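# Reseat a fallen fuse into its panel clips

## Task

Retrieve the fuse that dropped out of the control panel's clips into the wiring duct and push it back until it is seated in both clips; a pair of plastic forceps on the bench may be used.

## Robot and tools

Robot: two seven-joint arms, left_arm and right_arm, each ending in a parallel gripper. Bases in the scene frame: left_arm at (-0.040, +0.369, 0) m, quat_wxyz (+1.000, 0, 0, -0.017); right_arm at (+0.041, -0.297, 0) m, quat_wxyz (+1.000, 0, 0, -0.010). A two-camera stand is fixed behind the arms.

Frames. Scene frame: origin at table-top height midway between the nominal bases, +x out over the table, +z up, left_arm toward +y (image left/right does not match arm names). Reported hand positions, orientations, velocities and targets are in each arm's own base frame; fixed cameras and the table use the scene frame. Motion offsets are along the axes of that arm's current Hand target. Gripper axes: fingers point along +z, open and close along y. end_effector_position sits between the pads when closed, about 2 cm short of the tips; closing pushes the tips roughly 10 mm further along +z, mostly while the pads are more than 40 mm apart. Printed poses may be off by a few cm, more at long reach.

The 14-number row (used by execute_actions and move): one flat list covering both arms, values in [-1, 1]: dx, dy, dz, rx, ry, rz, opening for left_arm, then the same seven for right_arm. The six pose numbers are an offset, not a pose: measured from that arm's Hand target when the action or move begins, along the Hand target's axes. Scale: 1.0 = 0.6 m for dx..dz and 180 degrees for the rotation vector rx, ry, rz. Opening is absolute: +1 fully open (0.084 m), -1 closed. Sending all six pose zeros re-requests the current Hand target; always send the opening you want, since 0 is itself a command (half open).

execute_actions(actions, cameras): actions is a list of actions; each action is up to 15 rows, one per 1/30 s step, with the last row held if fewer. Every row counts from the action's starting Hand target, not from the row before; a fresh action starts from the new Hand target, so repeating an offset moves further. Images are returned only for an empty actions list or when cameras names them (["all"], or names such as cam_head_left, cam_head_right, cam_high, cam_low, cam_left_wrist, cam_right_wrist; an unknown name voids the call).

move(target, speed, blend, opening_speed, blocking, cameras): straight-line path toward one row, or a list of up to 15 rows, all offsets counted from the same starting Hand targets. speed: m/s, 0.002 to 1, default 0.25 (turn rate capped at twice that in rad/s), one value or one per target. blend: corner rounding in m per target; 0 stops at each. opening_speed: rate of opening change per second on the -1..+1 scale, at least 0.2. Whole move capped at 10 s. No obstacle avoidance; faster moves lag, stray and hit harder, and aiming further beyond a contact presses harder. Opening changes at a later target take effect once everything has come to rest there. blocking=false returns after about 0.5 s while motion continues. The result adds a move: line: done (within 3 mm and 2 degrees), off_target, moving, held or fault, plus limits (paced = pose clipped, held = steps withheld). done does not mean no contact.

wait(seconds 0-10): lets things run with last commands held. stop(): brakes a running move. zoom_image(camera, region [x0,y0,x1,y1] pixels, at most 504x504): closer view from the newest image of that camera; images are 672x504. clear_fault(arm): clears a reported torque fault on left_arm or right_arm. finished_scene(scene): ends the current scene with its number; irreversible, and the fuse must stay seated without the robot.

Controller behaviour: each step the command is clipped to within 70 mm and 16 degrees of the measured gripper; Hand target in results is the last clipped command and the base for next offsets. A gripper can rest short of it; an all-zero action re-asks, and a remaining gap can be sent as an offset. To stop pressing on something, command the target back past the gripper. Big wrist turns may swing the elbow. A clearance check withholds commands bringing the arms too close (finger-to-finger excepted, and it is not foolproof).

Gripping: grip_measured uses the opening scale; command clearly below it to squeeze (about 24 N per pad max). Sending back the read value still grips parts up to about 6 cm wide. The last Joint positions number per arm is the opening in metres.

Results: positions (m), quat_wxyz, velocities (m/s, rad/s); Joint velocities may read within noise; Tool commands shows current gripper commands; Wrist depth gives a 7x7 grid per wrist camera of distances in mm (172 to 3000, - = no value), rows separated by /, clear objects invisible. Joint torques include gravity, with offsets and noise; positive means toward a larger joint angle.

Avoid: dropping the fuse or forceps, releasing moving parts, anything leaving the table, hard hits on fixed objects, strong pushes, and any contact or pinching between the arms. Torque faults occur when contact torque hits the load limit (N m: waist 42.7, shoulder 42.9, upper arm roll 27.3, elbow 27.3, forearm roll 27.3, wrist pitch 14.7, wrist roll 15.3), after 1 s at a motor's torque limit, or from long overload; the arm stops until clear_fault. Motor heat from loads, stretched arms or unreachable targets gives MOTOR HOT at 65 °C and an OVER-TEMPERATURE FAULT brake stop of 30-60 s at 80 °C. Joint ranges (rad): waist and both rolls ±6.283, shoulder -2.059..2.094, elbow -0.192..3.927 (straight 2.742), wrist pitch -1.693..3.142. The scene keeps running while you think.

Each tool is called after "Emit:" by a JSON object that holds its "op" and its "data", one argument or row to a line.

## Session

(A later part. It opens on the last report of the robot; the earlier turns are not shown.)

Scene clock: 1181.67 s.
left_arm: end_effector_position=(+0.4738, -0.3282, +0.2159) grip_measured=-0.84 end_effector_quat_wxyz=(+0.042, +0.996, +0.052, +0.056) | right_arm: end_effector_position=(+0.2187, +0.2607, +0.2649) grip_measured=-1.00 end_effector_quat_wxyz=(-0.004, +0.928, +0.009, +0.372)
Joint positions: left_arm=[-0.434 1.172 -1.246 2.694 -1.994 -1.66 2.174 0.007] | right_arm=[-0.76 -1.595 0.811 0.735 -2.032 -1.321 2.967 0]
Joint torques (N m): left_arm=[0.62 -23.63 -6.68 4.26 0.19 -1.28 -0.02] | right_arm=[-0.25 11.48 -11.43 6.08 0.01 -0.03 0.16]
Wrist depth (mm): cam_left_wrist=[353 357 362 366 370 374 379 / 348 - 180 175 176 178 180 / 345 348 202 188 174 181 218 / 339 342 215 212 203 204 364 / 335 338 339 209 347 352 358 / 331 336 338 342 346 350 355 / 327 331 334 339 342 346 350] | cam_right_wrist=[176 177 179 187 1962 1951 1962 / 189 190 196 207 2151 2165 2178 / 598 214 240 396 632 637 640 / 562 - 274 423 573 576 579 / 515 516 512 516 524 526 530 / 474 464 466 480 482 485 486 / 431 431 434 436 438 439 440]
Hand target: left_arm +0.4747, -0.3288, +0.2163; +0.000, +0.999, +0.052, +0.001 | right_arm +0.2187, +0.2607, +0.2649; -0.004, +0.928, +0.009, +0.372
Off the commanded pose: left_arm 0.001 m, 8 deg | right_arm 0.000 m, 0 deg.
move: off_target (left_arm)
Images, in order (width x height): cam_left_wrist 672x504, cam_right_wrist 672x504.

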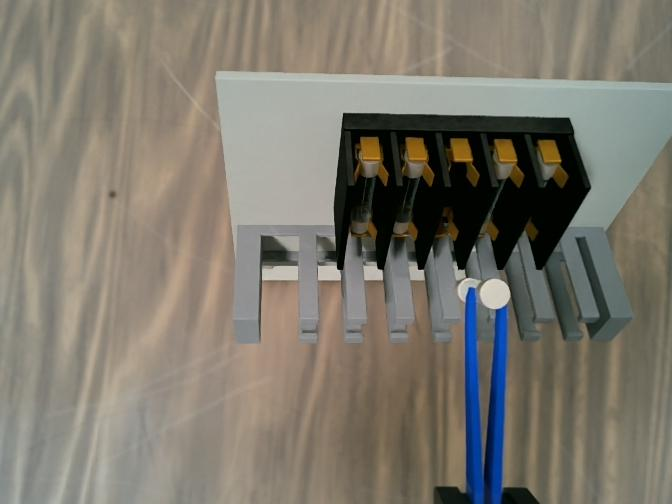

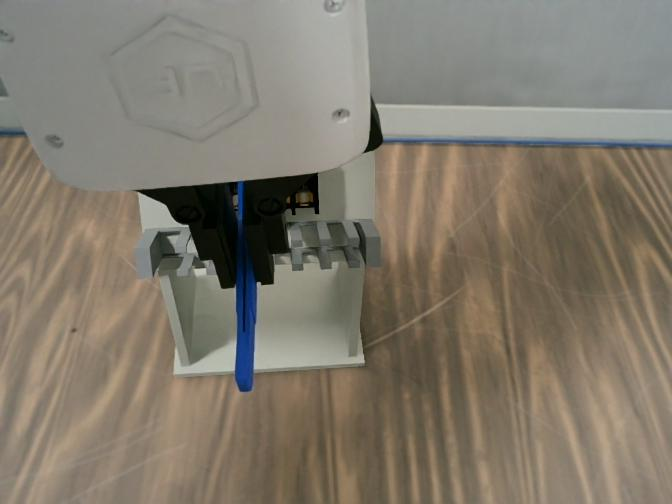

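Emit:
{"op": "move", "data": {
  "target": [
    [-0.099,-0.0925,-0.09,0,0,0,-0.84,0,0,0,0,0,0,-1],
    [0.0898,-0.4582,-0.1067,-0.036,0.16,0.032,-0.84,0,0,0,0,0,0,-1],
    [0.5117,-0.6152,-0.006,-0.0725,0.32,0.0636,-0.84,0,0,0,0,0,0,-1]
  ],
  "speed": [0.12,0.2,0.2],
  "blend": [0.03,0.05,0],
  "cameras": ["cam_left_wrist","cam_high"]
}}

Scene clock: 1362.67 s.
left_arm: end_effector_position=(+0.7416, +0.0703, +0.2201) grip_measured=-0.86 end_effector_quat_wxyz=(+0.084, +0.869, -0.050, +0.485) | right_arm: end_effector_position=(+0.2187, +0.2607, +0.2649) grip_measured=-1.00 end_effector_quat_wxyz=(-0.004, +0.928, +0.009, +0.372)
Joint positions: left_arm=[0.785 1.011 -1.219 1.876 -1.986 -0.434 2.766 0.006] | right_arm=[-0.76 -1.595 0.811 0.735 -2.032 -1.321 2.967 0]
Joint torques (N m): left_arm=[-0.72 -20.72 -17.74 8.54 0.05 0.76 0.17] | right_arm=[-0.05 11.19 -11.47 6 0.03 -0.01 0.15]
Wrist depth (mm): cam_left_wrist=[1241 1276 1307 1340 1386 1425 1474 / 1271 1292 1337 1383 1422 1493 1516 / 1394 1431 1471 1516 1557 1615 1665 / 1468 1529 1582 1649 1669 1732 1818 / 1582 1634 1686 1741 1813 1888 1935 / 1615 1645 1686 1702 1723 1795 1847 / 1462 1474 1519 1539 1571 1596 1615] | cam_right_wrist=[1957 1951 1962 1968 1957 1968 1968 / 2056 2068 2074 2080 2151 2165 2165 / 623 387 381 398 632 637 637 / 562 363 399 423 574 576 579 / 515 517 515 517 524 527 530 / 474 476 477 480 481 483 486 / 431 432 434 434 437 439 440]
Hand target: left_arm +0.7416, +0.0703, +0.2201; +0.084, +0.869, -0.050, +0.485 | right_arm +0.2187, +0.2607, +0.2649; -0.004, +0.928, +0.009, +0.372
Off the commanded pose: left_arm 0.000 m, 0 deg | right_arm 0.000 m, 0 deg.
move: done
Images, in order (width x height): cam_high 672x504, cam_left_wrist 672x504.

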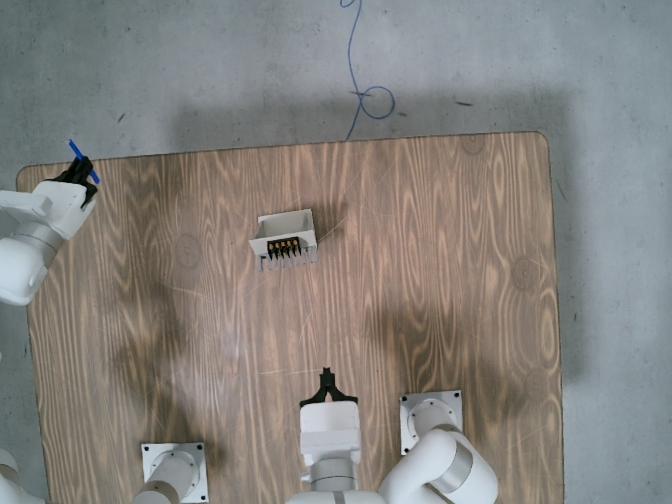

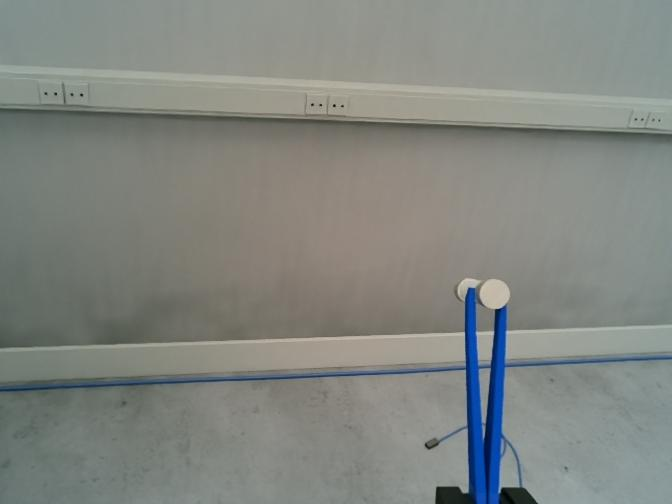

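Emit:
{"op": "move", "data": {
  "target": [
    [0.0167,0.0787,-0.0545,-0.0507,0.1288,0,-0.84,0,0,0,0,0,0,-1],
    [0.0167,0.0787,-0.0545,0.1832,0.0912,0.9234,-0.84,0,0,0,0,0,0,-1]
  ],
  "speed": 0.25,
  "cameras": ["cam_left_wrist"]
}}

Scene clock: 1402.87 s.
left_arm: end_effector_position=(+0.7116, +0.0302, +0.2500) grip_measured=-0.86 end_effector_quat_wxyz=(+0.628, +0.005, +0.748, -0.216) | right_arm: end_effector_position=(+0.2187, +0.2607, +0.2649) grip_measured=-1.00 end_effector_quat_wxyz=(-0.004, +0.928, +0.009, +0.372)
Joint positions: left_arm=[0.504 0.457 -0.403 1.292 -2.349 0.646 5.53 0.006] | right_arm=[-0.76 -1.595 0.811 0.735 -2.032 -1.321 2.967 0]
Joint torques (N m): left_arm=[-0.54 -19.31 -4.75 12.84 -0.49 1.59 0.39] | right_arm=[0.05 11.52 -11.34 6.03 0.12 -0.01 0.14]
Wrist depth (mm): cam_left_wrist=[2087 1940 1842 1781 1677 1589 1509 / 1974 1877 1799 1677 1604 1536 1452 / 1924 1809 1706 1649 1567 1483 1422 / 1882 1763 1706 1615 1493 1420 1372 / 1767 1686 1638 1567 1483 1422 1335 / 1706 1657 1553 1506 1431 1386 1327 / 1661 1585 1523 1474 1394 1345 1285] | cam_right_wrist=[1951 1968 1968 1946 1968 1957 1946 / 2056 2050 2062 2074 2151 2199 2165 / 619 386 381 398 631 637 640 / 561 362 400 423 573 577 577 / 515 516 515 516 525 528 528 / 474 476 477 480 482 484 487 / 429 432 434 435 437 439 440]
Hand target: left_arm +0.7116, +0.0302, +0.2500; +0.628, +0.005, +0.748, -0.216 | right_arm +0.2187, +0.2607, +0.2649; -0.004, +0.928, +0.009, +0.372
Off the commanded pose: left_arm 0.000 m, 0 deg | right_arm 0.000 m, 0 deg.
move: done
Images, in order (width x height): cam_left_wrist 672x504.

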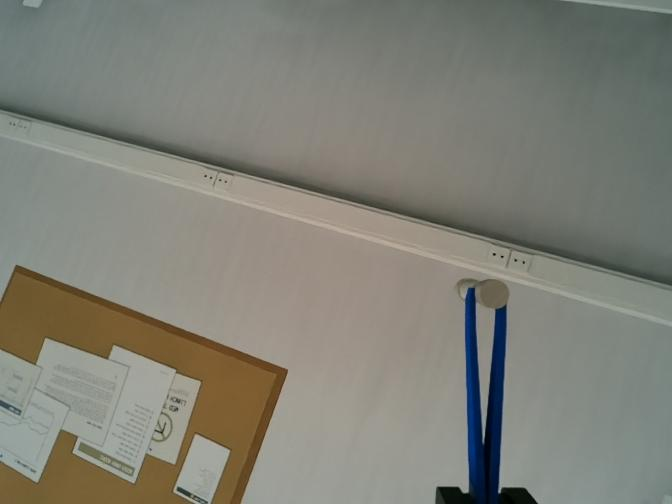

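Emit:
{"op": "move", "data": {
  "target": [
    [0.0665,-0.2923,-0.1537,-0.0509,0.2234,-0.5069,-0.84,0,0,0,0,0,0,-1],
    [0.1863,-0.2603,-0.3035,-0.424,0.1755,-0.7001,-0.84,0,0,0,0,0,0,-1],
    [0.1463,-0.1712,-0.4352,0.599,0.242,0.726,-0.84,0,0,0,0,0,0,-1]
  ],
  "speed": 0.28,
  "blend": [0.02,0.02,0],
  "cameras": ["cam_left_wrist","cam_low"]
}}

Scene clock: 1472.67 s.
left_arm: end_effector_position=(+0.4198, +0.0001, +0.2307) grip_measured=-0.86 end_effector_quat_wxyz=(+0.000, +0.999, +0.052, +0.000) | right_arm: end_effector_position=(+0.2187, +0.2607, +0.2649) grip_measured=-1.00 end_effector_quat_wxyz=(-0.004, +0.928, +0.009, +0.372)
Joint positions: left_arm=[0.918 -0.264 -0.85 0.947 -0.217 1.133 0.074 0.006] | right_arm=[-0.76 -1.595 0.811 0.735 -2.032 -1.321 2.967 0]
Joint torques (N m): left_arm=[0.75 -5.09 4.95 14.06 0.14 -1.3 -0.03] | right_arm=[-0.08 11.21 -11.32 6.07 0.06 0.01 0.28]
Wrist depth (mm): cam_left_wrist=[362 363 362 361 361 361 361 / 362 362 362 361 360 361 359 / 362 361 361 361 361 360 359 / 361 361 361 360 360 359 359 / 361 360 360 359 359 359 358 / 360 359 360 360 359 359 358 / 360 360 358 359 358 358 357] | cam_right_wrist=[1946 1957 1974 1957 1946 1951 1974 / 2062 2068 2068 2050 2151 2172 2145 / 620 386 381 397 634 635 641 / 562 363 400 422 573 578 579 / 514 517 515 515 524 528 528 / 474 475 478 480 481 484 486 / 430 432 434 435 437 438 439]
Hand target: left_arm +0.4198, +0.0001, +0.2307; +0.000, +0.999, +0.052, +0.000 | right_arm +0.2187, +0.2607, +0.2649; -0.004, +0.928, +0.009, +0.372
Off the commanded pose: left_arm 0.000 m, 0 deg | right_arm 0.000 m, 0 deg.
move: done
Images, in order (width x height): cam_low 672x504, cam_left_wrist 672x504.

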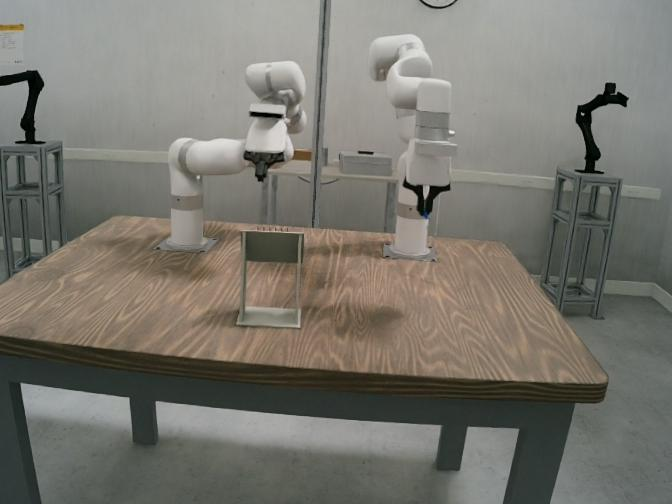

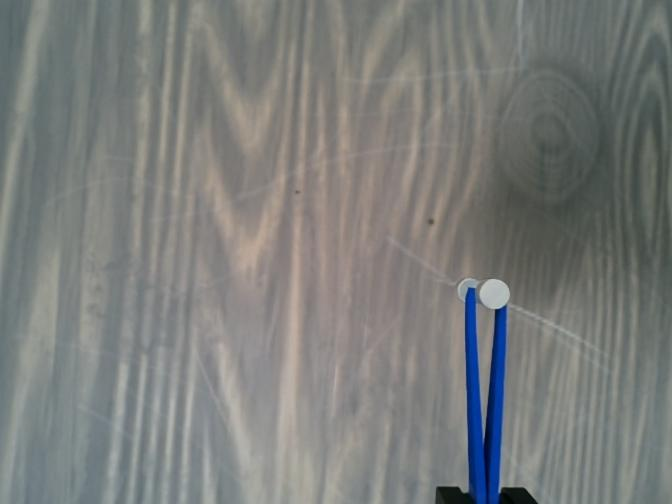

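Emit:
{"op": "move", "data": {
  "target": [
    [-0.0407,0.5463,-0.0083,-0.0036,-0.0535,-0.0017,-0.84,0.1662,0.3273,0.3793,0.391,0.1172,-0.2584,-1],
    [0.0403,0.5548,0.0078,-0.0036,-0.0535,-0.0017,-0.84,0.1662,0.3273,0.3793,0.391,0.1172,-0.2584,-1]
  ],
  "speed": [0.18,0.08],
  "blend": [0.01,0],
  "cameras": ["cam_left_wrist","cam_right_wrist","cam_low"]
}}

Emit:
{"op": "zoom_image", "data": {
  "camera": "cam_left_wrist",
  "region": [350, 100, 620, 370]
}}

Scene clock: 1536.87 s.
left_arm: end_effector_position=(+0.4787, -0.3285, +0.2257) grip_measured=-0.86 end_effector_quat_wxyz=(+0.010, +0.995, +0.055, -0.083) | right_arm: end_effector_position=(+0.4519, +0.0690, +0.1690) grip_measured=-1.00 end_effector_quat_wxyz=(-0.385, +0.606, +0.555, +0.421)
Joint positions: left_arm=[0.089 0.699 -0.981 1.811 0.428 1.492 -0.962 0.006] | right_arm=[-0.783 0.898 0.544 1.47 -2.346 -1.208 0.809 0]
Joint torques (N m): left_arm=[-0.38 -18.71 -12.74 12.24 -0.18 -1.14 0.19] | right_arm=[0.39 -19.19 7.2 11.05 1.83 -2.47 0.37]
Wrist depth (mm): cam_left_wrist=[326 326 326 322 323 321 325 / 333 - 183 173 - - 172 / 340 340 204 - 189 181 336 / 345 345 342 344 345 198 200 / 352 352 352 352 351 352 351 / 357 357 357 357 357 358 357 / 366 365 363 362 363 362 364] | cam_right_wrist=[2634 - 2782 2805 2863 2851 2874 / 2706 342 2294 2431 2851 2999 2923 / 2264 2874 1003 2948 - - - / 811 818 822 388 350 - - / 646 649 652 332 341 665 2782 / 531 537 539 512 355 544 548 / 434 435 438 440 371 442 445]
Hand target: left_arm +0.4787, -0.3285, +0.2257; +0.010, +0.995, +0.055, -0.084 | right_arm +0.4519, +0.0690, +0.1690; -0.385, +0.606, +0.555, +0.421
Off the commanded pose: left_arm 0.000 m, 0 deg | right_arm 0.000 m, 0 deg.
move: done
Images, in order (width x height): cam_low 672x504, cam_left_wrist 672x504, cam_right_wrist 672x504.

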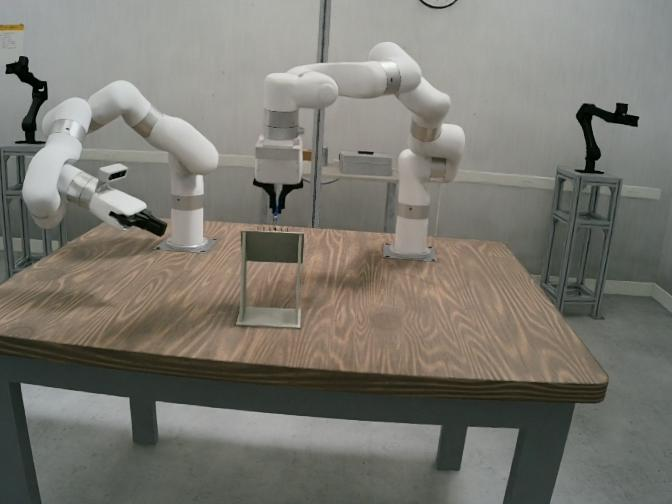

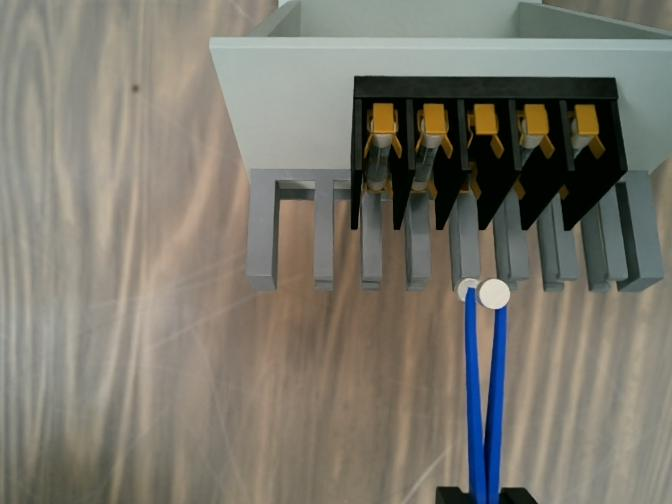

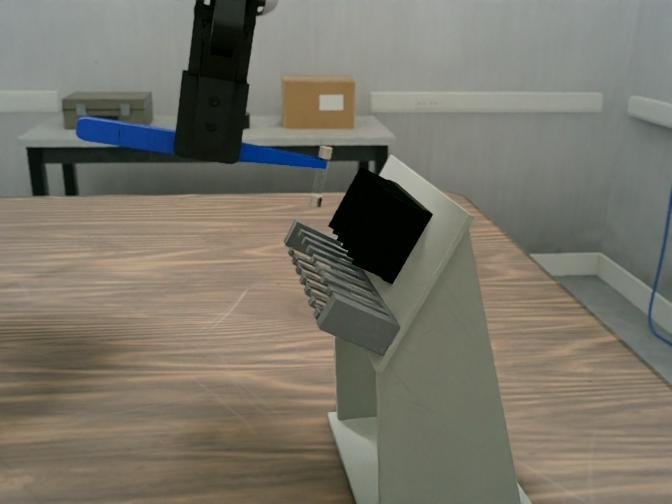

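Scaled by 1.867 from the camera's 672x504 image, which has a finer 960x720 frame.

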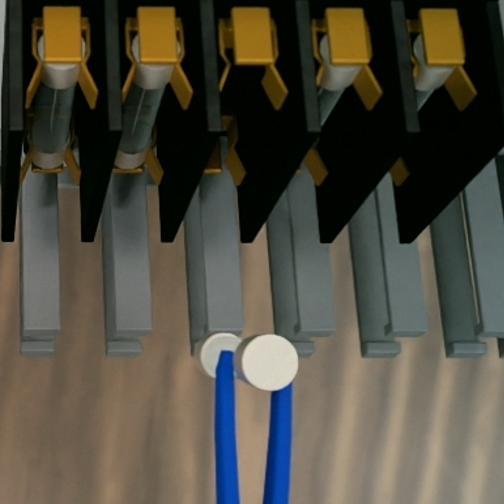

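Emit:
{"op": "zoom_image", "data": {
  "camera": "cam_right_wrist",
  "region": [270, 120, 490, 320]
}}

Scaled by 2.291 from the camera's 672x504 image, which has a finer 960x720 frame.

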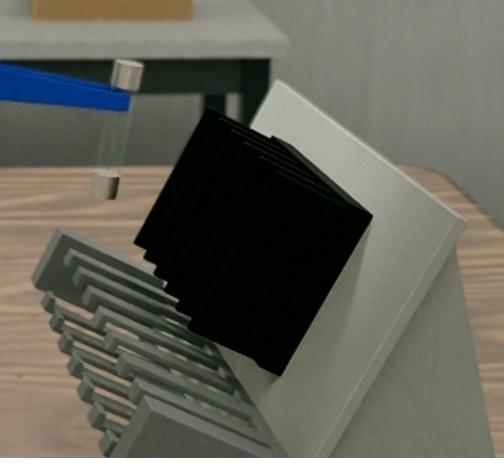

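Emit:
{"op": "move", "data": {
  "target": [0.0282,0.005,0.02,0,0,0,-0.84,0,0,0,0,0,0,-1],
  "speed": 0.05,
  "cameras": ["cam_left_wrist","cam_right_wrist"]
}}

Emit:
{"op": "zoom_image", "data": {
  "camera": "cam_left_wrist",
  "region": [400, 120, 580, 330]
}}

Emit:
{"op": "zoom_image", "data": {
  "camera": "cam_right_wrist",
  "region": [270, 120, 450, 320]
}}

Scene clock: 1640.53 s.
left_arm: end_effector_position=(+0.4936, -0.3300, +0.2111) grip_measured=-0.86 end_effector_quat_wxyz=(+0.010, +0.995, +0.055, -0.083) | right_arm: end_effector_position=(+0.4519, +0.0690, +0.1690) grip_measured=-1.00 end_effector_quat_wxyz=(-0.385, +0.606, +0.555, +0.421)
Joint positions: left_arm=[0.054 0.752 -0.953 1.865 0.456 1.491 -0.952 0.006] | right_arm=[-0.783 0.898 0.544 1.47 -2.346 -1.208 0.809 0]
Joint torques (N m): left_arm=[-0.74 -19.8 -12.81 11.89 -0.03 -1.07 0.22] | right_arm=[0.45 -19.6 7.32 11.12 1.85 -2.37 0.29]
Wrist depth (mm): cam_left_wrist=[315 313 312 310 310 309 312 / 318 - - 314 313 313 189 / 325 - 189 - - - 187 / 330 330 193 - - - 191 / 337 337 195 187 339 187 191 / 342 342 342 342 342 342 342 / 349 349 349 347 347 347 349] | cam_right_wrist=[2696 - 293 2749 2863 2886 2874 / 2634 2585 2264 2431 2935 2986 2911 / 2257 991 361 372 2973 - - / 814 819 822 377 351 - - / 644 647 651 332 341 663 2760 / 532 535 536 512 354 545 547 / 434 436 438 438 370 443 444]
Hand target: left_arm +0.4936, -0.3300, +0.2111; +0.010, +0.995, +0.055, -0.084 | right_arm +0.4519, +0.0690, +0.1690; -0.385, +0.606, +0.555, +0.421
Off the commanded pose: left_arm 0.000 m, 0 deg | right_arm 0.000 m, 0 deg.
move: done
Images, in order (width x height): cam_left_wrist 672x504, cam_right_wrist 672x504.

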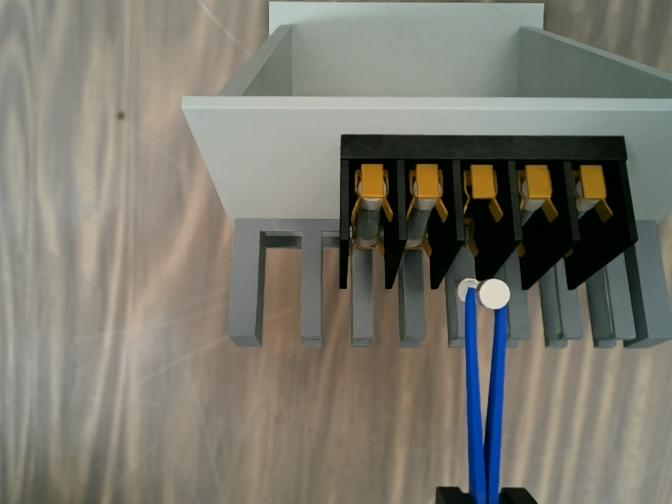

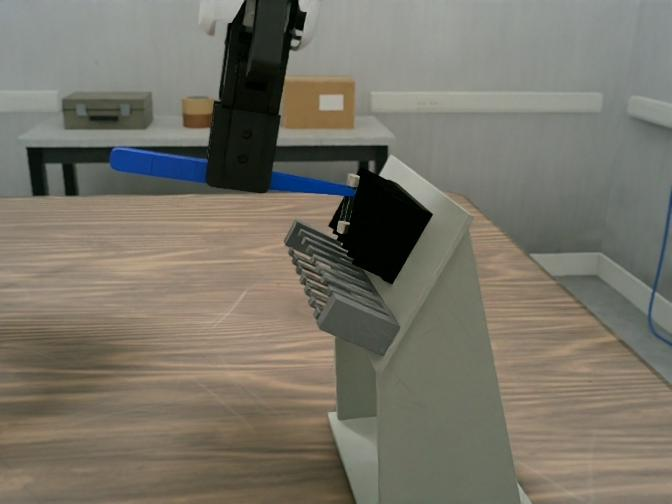

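Scaled by 2.400 from the camera's 672x504 image, which has a finer 960x720 frame.

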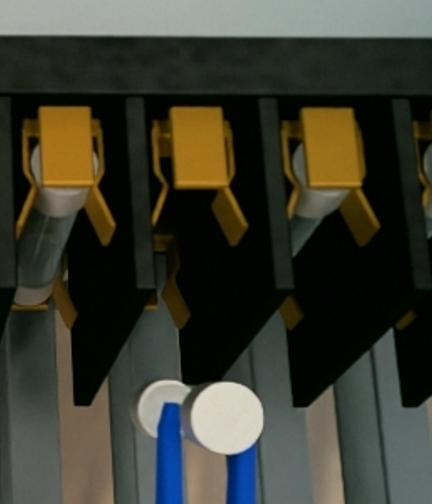

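Scaled by 2.520 from the camera's 672x504 image, which has a finer 960x720 frame.

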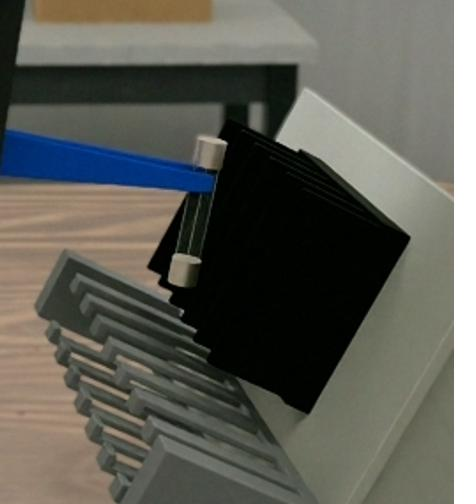

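Emit:
{"op": "zoom_image", "data": {
  "camera": "cam_right_wrist",
  "region": [320, 160, 390, 210]
}}

Emit:
{"op": "zoom_image", "data": {
  "camera": "cam_right_wrist",
  "region": [320, 210, 390, 260]
}}

Scaled by 7.200 from the camera's 672x504 image, which has a finer 960x720 frame.

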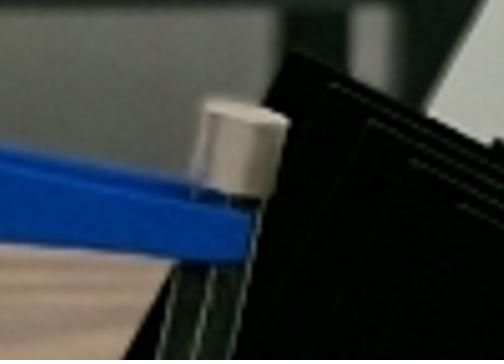

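Scaled by 7.200 from the camera's 672x504 image, which has a finer 960x720 frame.

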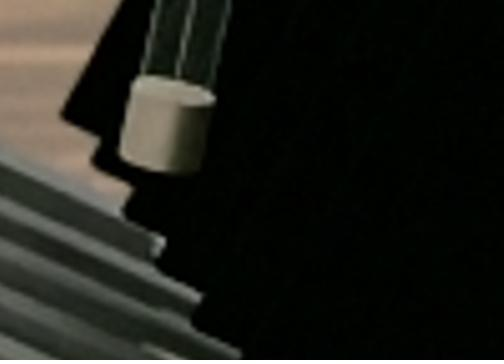

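Emit:
{"op": "move", "data": {
  "target": [0.0141,0.0,0.0051,0,0,0,-0.84,0,0,0,0,0,0,-1],
  "speed": 0.04,
  "cameras": ["cam_left_wrist","cam_right_wrist"]
}}

Emit:
{"op": "zoom_image", "data": {
  "camera": "cam_left_wrist",
  "region": [420, 180, 560, 330]
}}

Emit:
{"op": "zoom_image", "data": {
  "camera": "cam_right_wrist",
  "region": [320, 160, 420, 260]
}}

Scene clock: 1747.73 s.
left_arm: end_effector_position=(+0.5014, -0.3291, +0.2067) grip_measured=-0.86 end_effector_quat_wxyz=(+0.010, +0.995, +0.055, -0.083) | right_arm: end_effector_position=(+0.4519, +0.0690, +0.1690) grip_measured=-1.00 end_effector_quat_wxyz=(-0.385, +0.606, +0.555, +0.421)
Joint positions: left_arm=[0.038 0.776 -0.94 1.897 0.468 1.498 -0.942 0.006] | right_arm=[-0.783 0.898 0.544 1.47 -2.346 -1.208 0.809 0]
Joint torques (N m): left_arm=[-0.51 -19.98 -12.97 11.81 0.05 -1.06 0.19] | right_arm=[0.32 -19.29 7.29 11.06 1.84 -2.44 0.46]
Wrist depth (mm): cam_left_wrist=[311 310 309 307 307 307 309 / 315 - 236 310 311 309 210 / 322 - - - - - - / 326 325 188 - - - 190 / 332 332 196 183 - - 191 / 338 337 337 338 339 337 338 / 344 344 345 343 342 342 344] | cam_right_wrist=[2685 - 288 2782 2828 2886 2863 / 2675 2340 346 2422 2935 2973 2935 / 985 991 353 370 2986 - - / 811 819 821 388 350 - - / 645 648 650 332 340 663 2760 / 533 536 539 512 355 544 550 / 435 437 438 439 371 442 445]
Hand target: left_arm +0.5014, -0.3291, +0.2067; +0.010, +0.995, +0.055, -0.084 | right_arm +0.4519, +0.0690, +0.1690; -0.385, +0.606, +0.555, +0.421
Off the commanded pose: left_arm 0.000 m, 0 deg | right_arm 0.000 m, 0 deg.
move: done
Images, in order (width x height): cam_left_wrist 672x504, cam_right_wrist 672x504.

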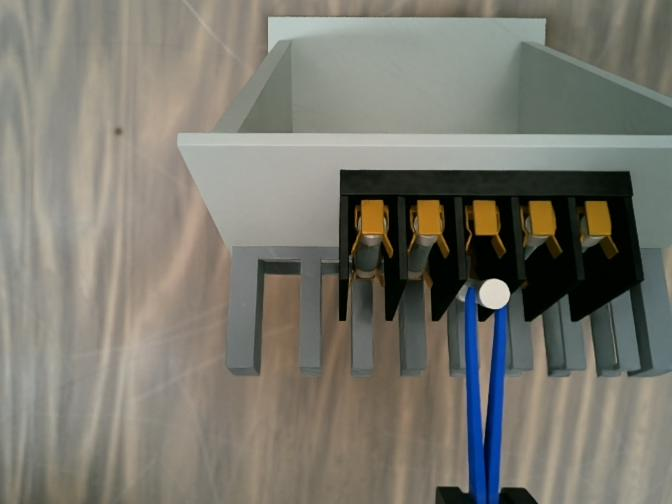

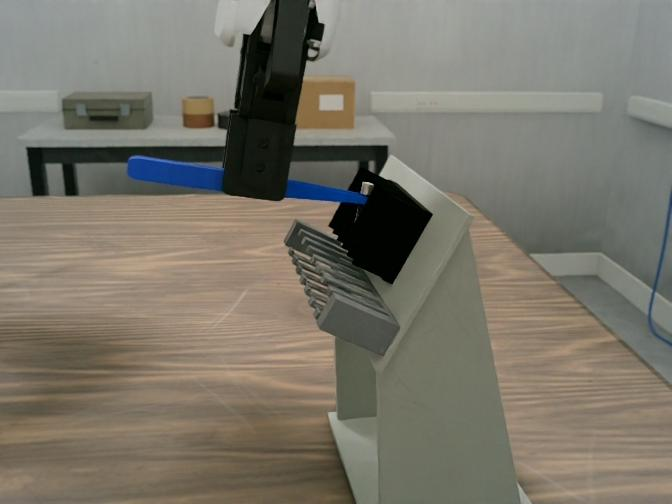

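Scaled by 3.360 from the camera's 672x504 image, which has a finer 960x720 frame.

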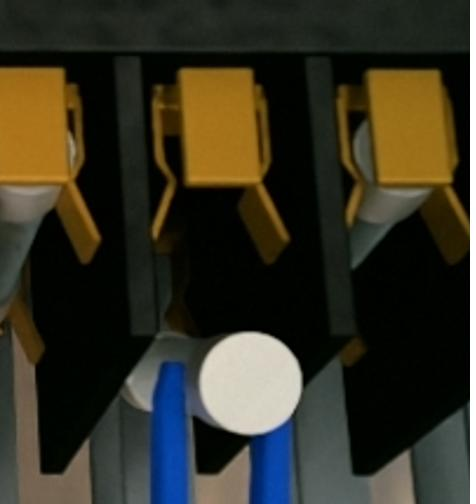

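Scaled by 5.040 from the camera's 672x504 image, which has a finer 960x720 frame.

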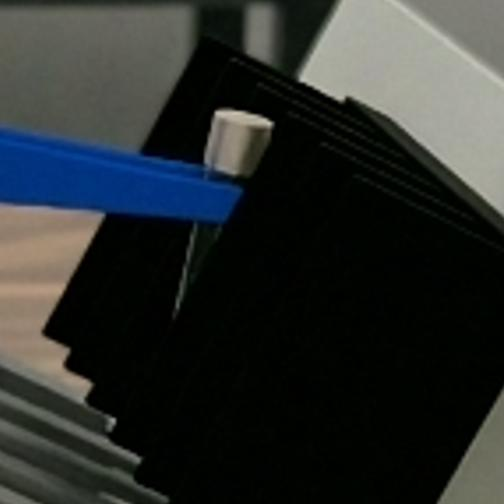

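Emit:
{"op": "move", "data": {
  "target": [0.0075,0.0,0.004,0,0,0,-0.84,0,0,0,0,0,0,-1],
  "speed": 0.03,
  "cameras": ["cam_left_wrist","cam_right_wrist"]
}}

Emit:
{"op": "zoom_image", "data": {
  "camera": "cam_left_wrist",
  "region": [420, 180, 560, 330]
}}

Emit:
{"op": "zoom_image", "data": {
  "camera": "cam_right_wrist",
  "region": [320, 160, 420, 260]
}}

Scene clock: 1815.07 s.
left_arm: end_effector_position=(+0.5054, -0.3287, +0.2035) grip_measured=-0.86 end_effector_quat_wxyz=(+0.010, +0.995, +0.055, -0.083) | right_arm: end_effector_position=(+0.4519, +0.0690, +0.1690) grip_measured=-1.00 end_effector_quat_wxyz=(-0.385, +0.606, +0.555, +0.421)
Joint positions: left_arm=[0.031 0.789 -0.934 1.913 0.474 1.499 -0.938 0.006] | right_arm=[-0.783 0.898 0.544 1.47 -2.346 -1.208 0.809 0]
Joint torques (N m): left_arm=[-0.87 -21.02 -12.93 11.99 -0.08 -1.16 0.17] | right_arm=[0.14 -19.28 7.22 10.87 1.91 -2.39 0.37]
Wrist depth (mm): cam_left_wrist=[307 307 306 304 304 304 307 / 311 310 206 308 308 306 210 / 319 - - 311 310 310 - / 323 - 181 - - - 188 / 329 329 186 - - - 191 / 334 336 334 334 335 333 333 / 341 341 340 339 340 339 341] | cam_right_wrist=[2685 2696 289 2727 2851 2874 2886 / 2664 2364 2279 2422 2886 2973 2911 / 2575 991 353 2948 2973 - - / 814 820 825 389 350 - - / 642 648 652 331 341 663 2749 / 533 535 537 511 355 544 550 / 435 436 438 439 371 443 445]
Hand target: left_arm +0.5054, -0.3287, +0.2035; +0.010, +0.995, +0.055, -0.084 | right_arm +0.4519, +0.0690, +0.1690; -0.385, +0.606, +0.555, +0.421
Off the commanded pose: left_arm 0.000 m, 0 deg | right_arm 0.000 m, 0 deg.
move: done
Images, in order (width x height): cam_left_wrist 672x504, cam_right_wrist 672x504.

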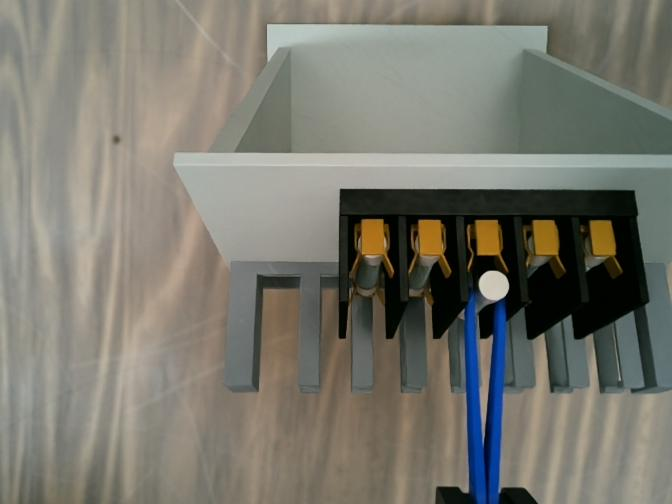

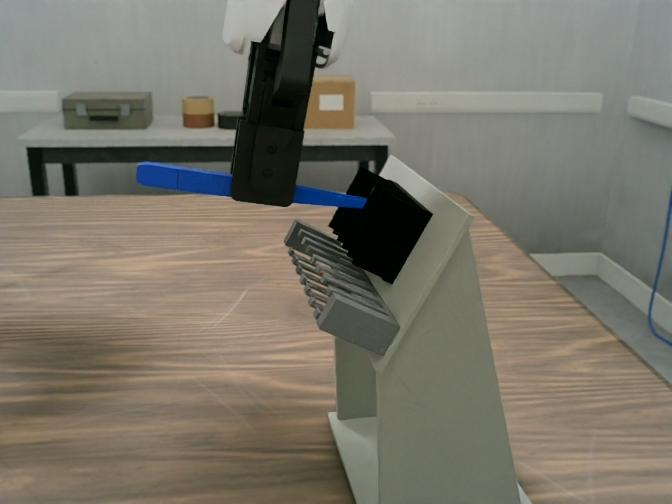

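Scaled by 3.360 from the camera's 672x504 image, which has a finer 960x720 frame.

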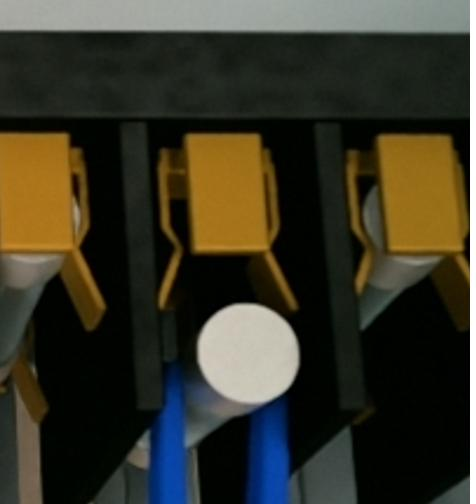

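Scaled by 5.040 from the camera's 672x504 image, which has a finer 960x720 frame.

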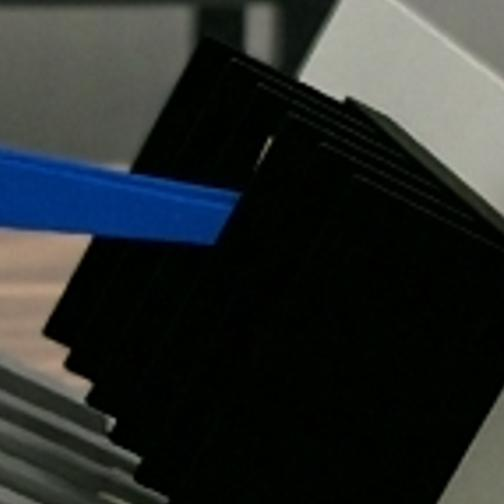

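Emit:
{"op": "move", "data": {
  "target": [
    [0,0,0,0,0,0,-0.9,0,0,0,0,0,0,-1],
    [0.0047,0.0,0.0017,0,0,0,-0.9,0,0,0,0,0,0,-1]
  ],
  "speed": 0.02,
  "cameras": ["cam_left_wrist","cam_right_wrist"]
}}

Emit:
{"op": "zoom_image", "data": {
  "camera": "cam_left_wrist",
  "region": [420, 180, 560, 330]
}}

Emit:
{"op": "zoom_image", "data": {
  "camera": "cam_right_wrist",
  "region": [320, 160, 420, 260]
}}

Scene clock: 1837.03 s.
left_arm: end_effector_position=(+0.5080, -0.3284, +0.2021) grip_measured=-0.88 end_effector_quat_wxyz=(+0.010, +0.995, +0.055, -0.084) | right_arm: end_effector_position=(+0.4519, +0.0690, +0.1690) grip_measured=-1.00 end_effector_quat_wxyz=(-0.385, +0.606, +0.555, +0.421)
Joint positions: left_arm=[0.025 0.797 -0.93 1.925 0.477 1.502 -0.934 0.005] | right_arm=[-0.783 0.898 0.544 1.47 -2.346 -1.208 0.809 0]
Joint torques (N m): left_arm=[-0.71 -20.47 -12.87 11.82 -0.14 -1.08 0.23] | right_arm=[0.24 -19.3 7.35 10.86 1.97 -2.33 0.34]
Wrist depth (mm): cam_left_wrist=[306 306 305 303 303 303 305 / 310 308 237 306 306 305 308 / - - - 309 309 308 - / 320 - - - - - - / 327 328 186 - - - 191 / 333 335 333 178 334 334 330 / 340 339 340 338 338 337 339] | cam_right_wrist=[2685 2644 - 301 2839 2851 2886 / 2675 2309 2220 2389 2899 2986 2886 / 2271 994 355 2999 2973 - - / 811 820 824 388 350 - - / 646 649 650 331 340 662 2760 / 534 536 537 512 354 544 548 / 436 436 438 439 371 442 444]
Hand target: left_arm +0.5080, -0.3284, +0.2021; +0.010, +0.995, +0.055, -0.084 | right_arm +0.4519, +0.0690, +0.1690; -0.385, +0.606, +0.555, +0.421
Off the commanded pose: left_arm 0.000 m, 0 deg | right_arm 0.000 m, 0 deg.
move: done
Images, in order (width x height): cam_left_wrist 672x504, cam_right_wrist 672x504.

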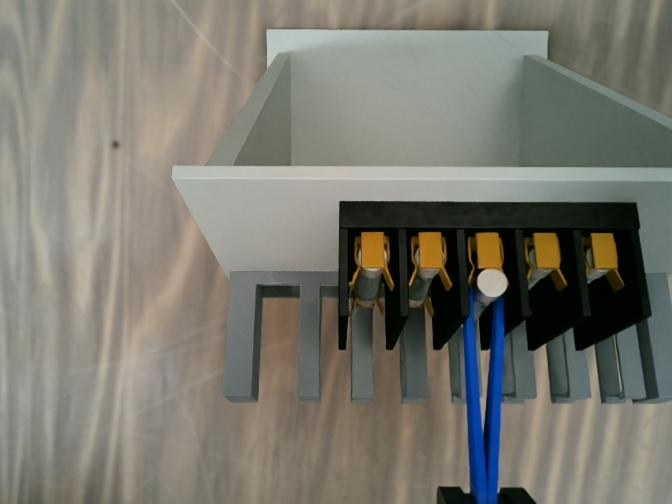

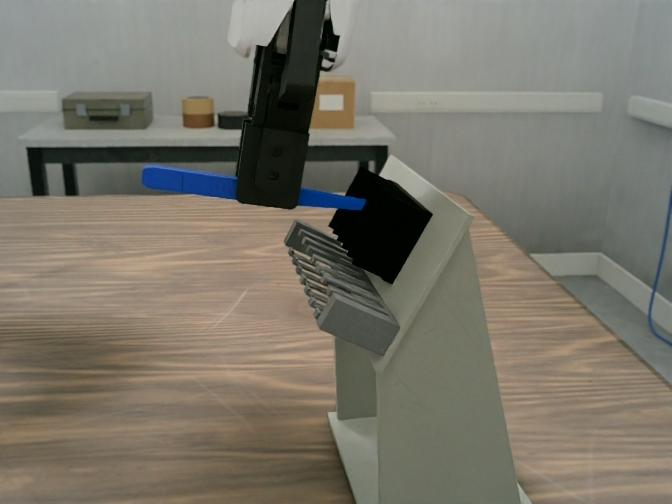

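Scaled by 3.360 from the camera's 672x504 image, which has a finer 960x720 frame.

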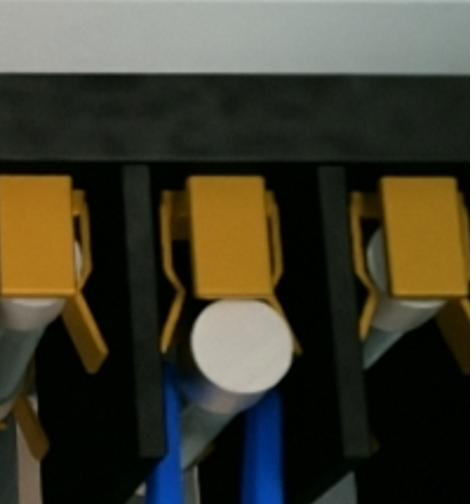

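Scaled by 5.040 from the camera's 672x504 image, which has a finer 960x720 frame.

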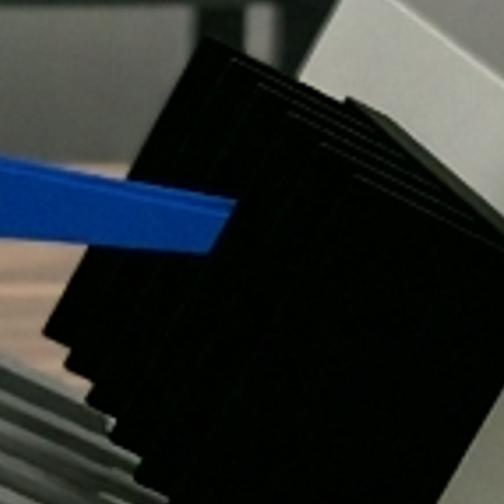

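Emit:
{"op": "move", "data": {
  "target": [0.0047,0.0,0.0017,0,0,0,-0.9,0,0,0,0,0,0,-1],
  "speed": 0.02,
  "cameras": ["cam_left_wrist","cam_right_wrist"]
}}

Emit:
{"op": "zoom_image", "data": {
  "camera": "cam_left_wrist",
  "region": [420, 180, 560, 330]
}}

Scene clock: 1850.67 s.
left_arm: end_effector_position=(+0.5106, -0.3282, +0.2006) grip_measured=-0.88 end_effector_quat_wxyz=(+0.010, +0.995, +0.055, -0.084) | right_arm: end_effector_position=(+0.4519, +0.0690, +0.1690) grip_measured=-1.00 end_effector_quat_wxyz=(-0.385, +0.606, +0.555, +0.421)
Joint positions: left_arm=[0.02 0.806 -0.926 1.937 0.481 1.504 -0.931 0.005] | right_arm=[-0.783 0.898 0.544 1.47 -2.346 -1.208 0.809 0]
Joint torques (N m): left_arm=[-0.53 -20.54 -12.87 11.55 -0.15 -1.17 0.18] | right_arm=[0.16 -19.41 7.4 10.93 1.84 -2.44 0.27]
Wrist depth (mm): cam_left_wrist=[304 304 303 301 302 301 304 / 309 309 236 305 305 303 307 / 312 - 237 309 309 308 210 / 320 - - - - - - / 326 326 183 - - - 190 / 332 333 331 178 332 332 190 / 338 339 338 336 336 336 338] | cam_right_wrist=[2664 2654 289 307 2816 2874 2899 / 2685 2364 2235 2405 2923 2999 2923 / 2271 990 353 371 2999 - - / 814 819 823 388 350 - - / 644 648 650 332 341 662 2771 / 532 534 537 511 354 544 548 / 435 435 438 439 371 442 444]
Hand target: left_arm +0.5106, -0.3282, +0.2006; +0.010, +0.995, +0.055, -0.084 | right_arm +0.4519, +0.0690, +0.1690; -0.385, +0.606, +0.555, +0.421
Off the commanded pose: left_arm 0.000 m, 0 deg | right_arm 0.000 m, 0 deg.
move: done
Images, in order (width x height): cam_left_wrist 672x504, cam_right_wrist 672x504.

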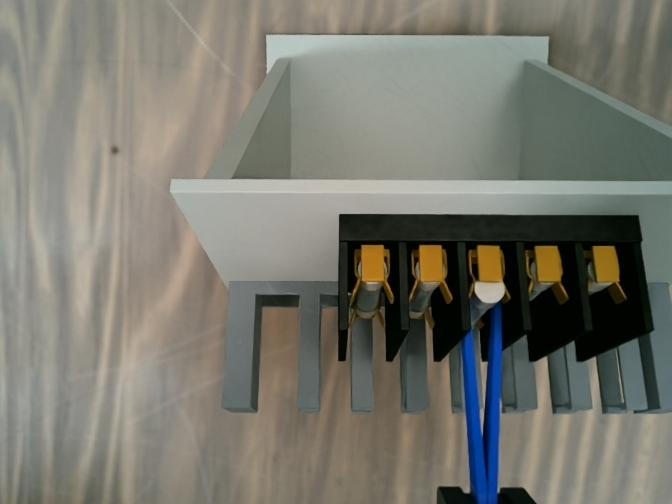

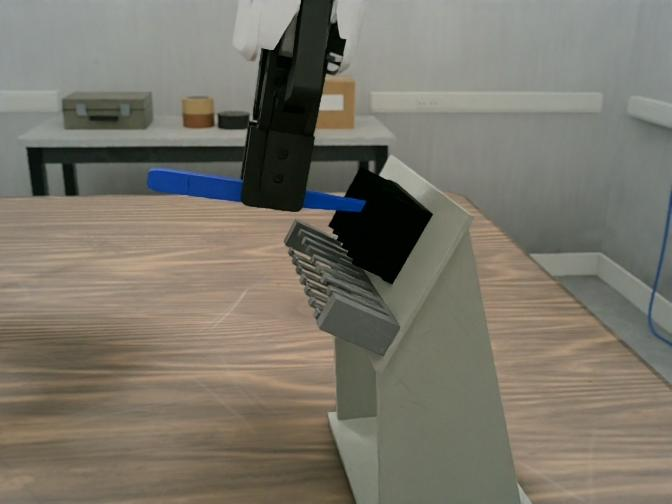

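Scaled by 3.360 from the camera's 672x504 image, which has a finer 960x720 frame.

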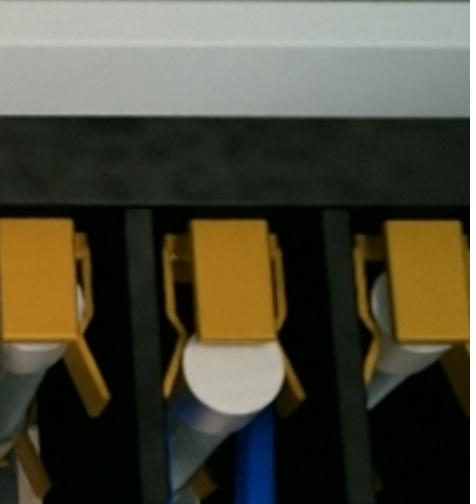

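Emit:
{"op": "move", "data": {
  "target": [0.0055,0.0,0.002,0,0,0,-0.9,0,0,0,0,0,0,-1],
  "speed": 0.02,
  "cameras": ["cam_left_wrist","cam_right_wrist"]
}}

Emit:
{"op": "zoom_image", "data": {
  "camera": "cam_left_wrist",
  "region": [420, 180, 560, 330]
}}

Scene clock: 1859.53 s.
left_arm: end_effector_position=(+0.5136, -0.3278, +0.1989) grip_measured=-0.88 end_effector_quat_wxyz=(+0.010, +0.995, +0.055, -0.084) | right_arm: end_effector_position=(+0.4519, +0.0690, +0.1690) grip_measured=-1.00 end_effector_quat_wxyz=(-0.385, +0.606, +0.555, +0.421)
Joint positions: left_arm=[0.014 0.815 -0.921 1.951 0.485 1.508 -0.927 0.005] | right_arm=[-0.783 0.898 0.544 1.47 -2.346 -1.208 0.809 0]
Joint torques (N m): left_arm=[-0.81 -20.99 -12.77 11.46 -0.09 -1.23 0.27] | right_arm=[0.25 -19.36 7.29 10.94 1.97 -2.31 0.28]
Wrist depth (mm): cam_left_wrist=[303 302 301 300 300 300 302 / 307 307 238 304 303 301 306 / 310 - 238 307 307 306 209 / 319 - - - - - - / 324 325 183 - - - 190 / 328 - 178 176 176 - 176 / 336 335 336 334 334 335 336] | cam_right_wrist=[2685 2706 290 298 2816 2863 2911 / 2675 2356 344 2333 2886 2986 2923 / 2279 994 353 370 - - - / 810 820 819 388 350 - - / 645 647 652 331 341 662 2749 / 533 534 539 512 355 545 549 / 435 436 437 439 371 442 444]
Hand target: left_arm +0.5136, -0.3278, +0.1988; +0.010, +0.995, +0.055, -0.084 | right_arm +0.4519, +0.0690, +0.1690; -0.385, +0.606, +0.555, +0.421
Off the commanded pose: left_arm 0.000 m, 0 deg | right_arm 0.000 m, 0 deg.
move: done
Images, in order (width x height): cam_left_wrist 672x504, cam_right_wrist 672x504.

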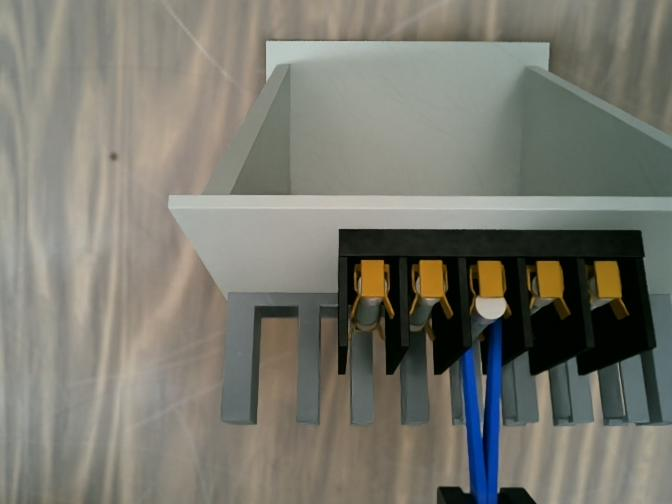

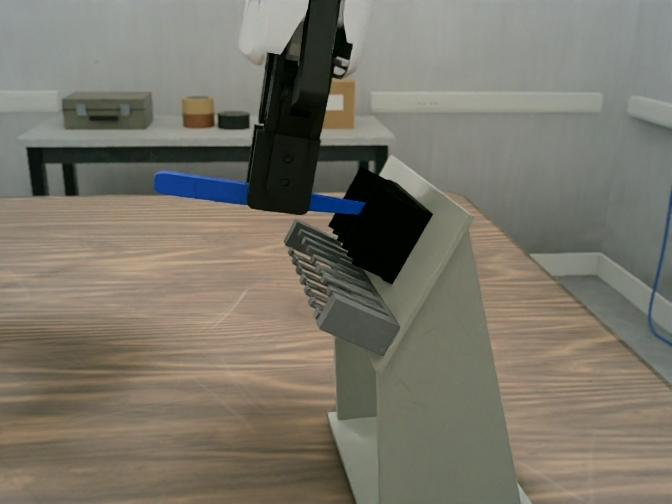

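Scaled by 3.360 from the camera's 672x504 image, which has a finer 960x720 frame.

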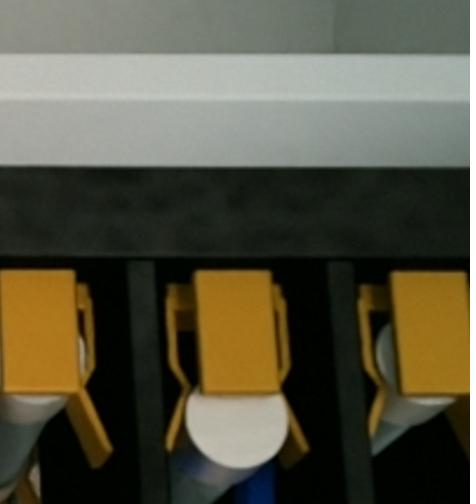

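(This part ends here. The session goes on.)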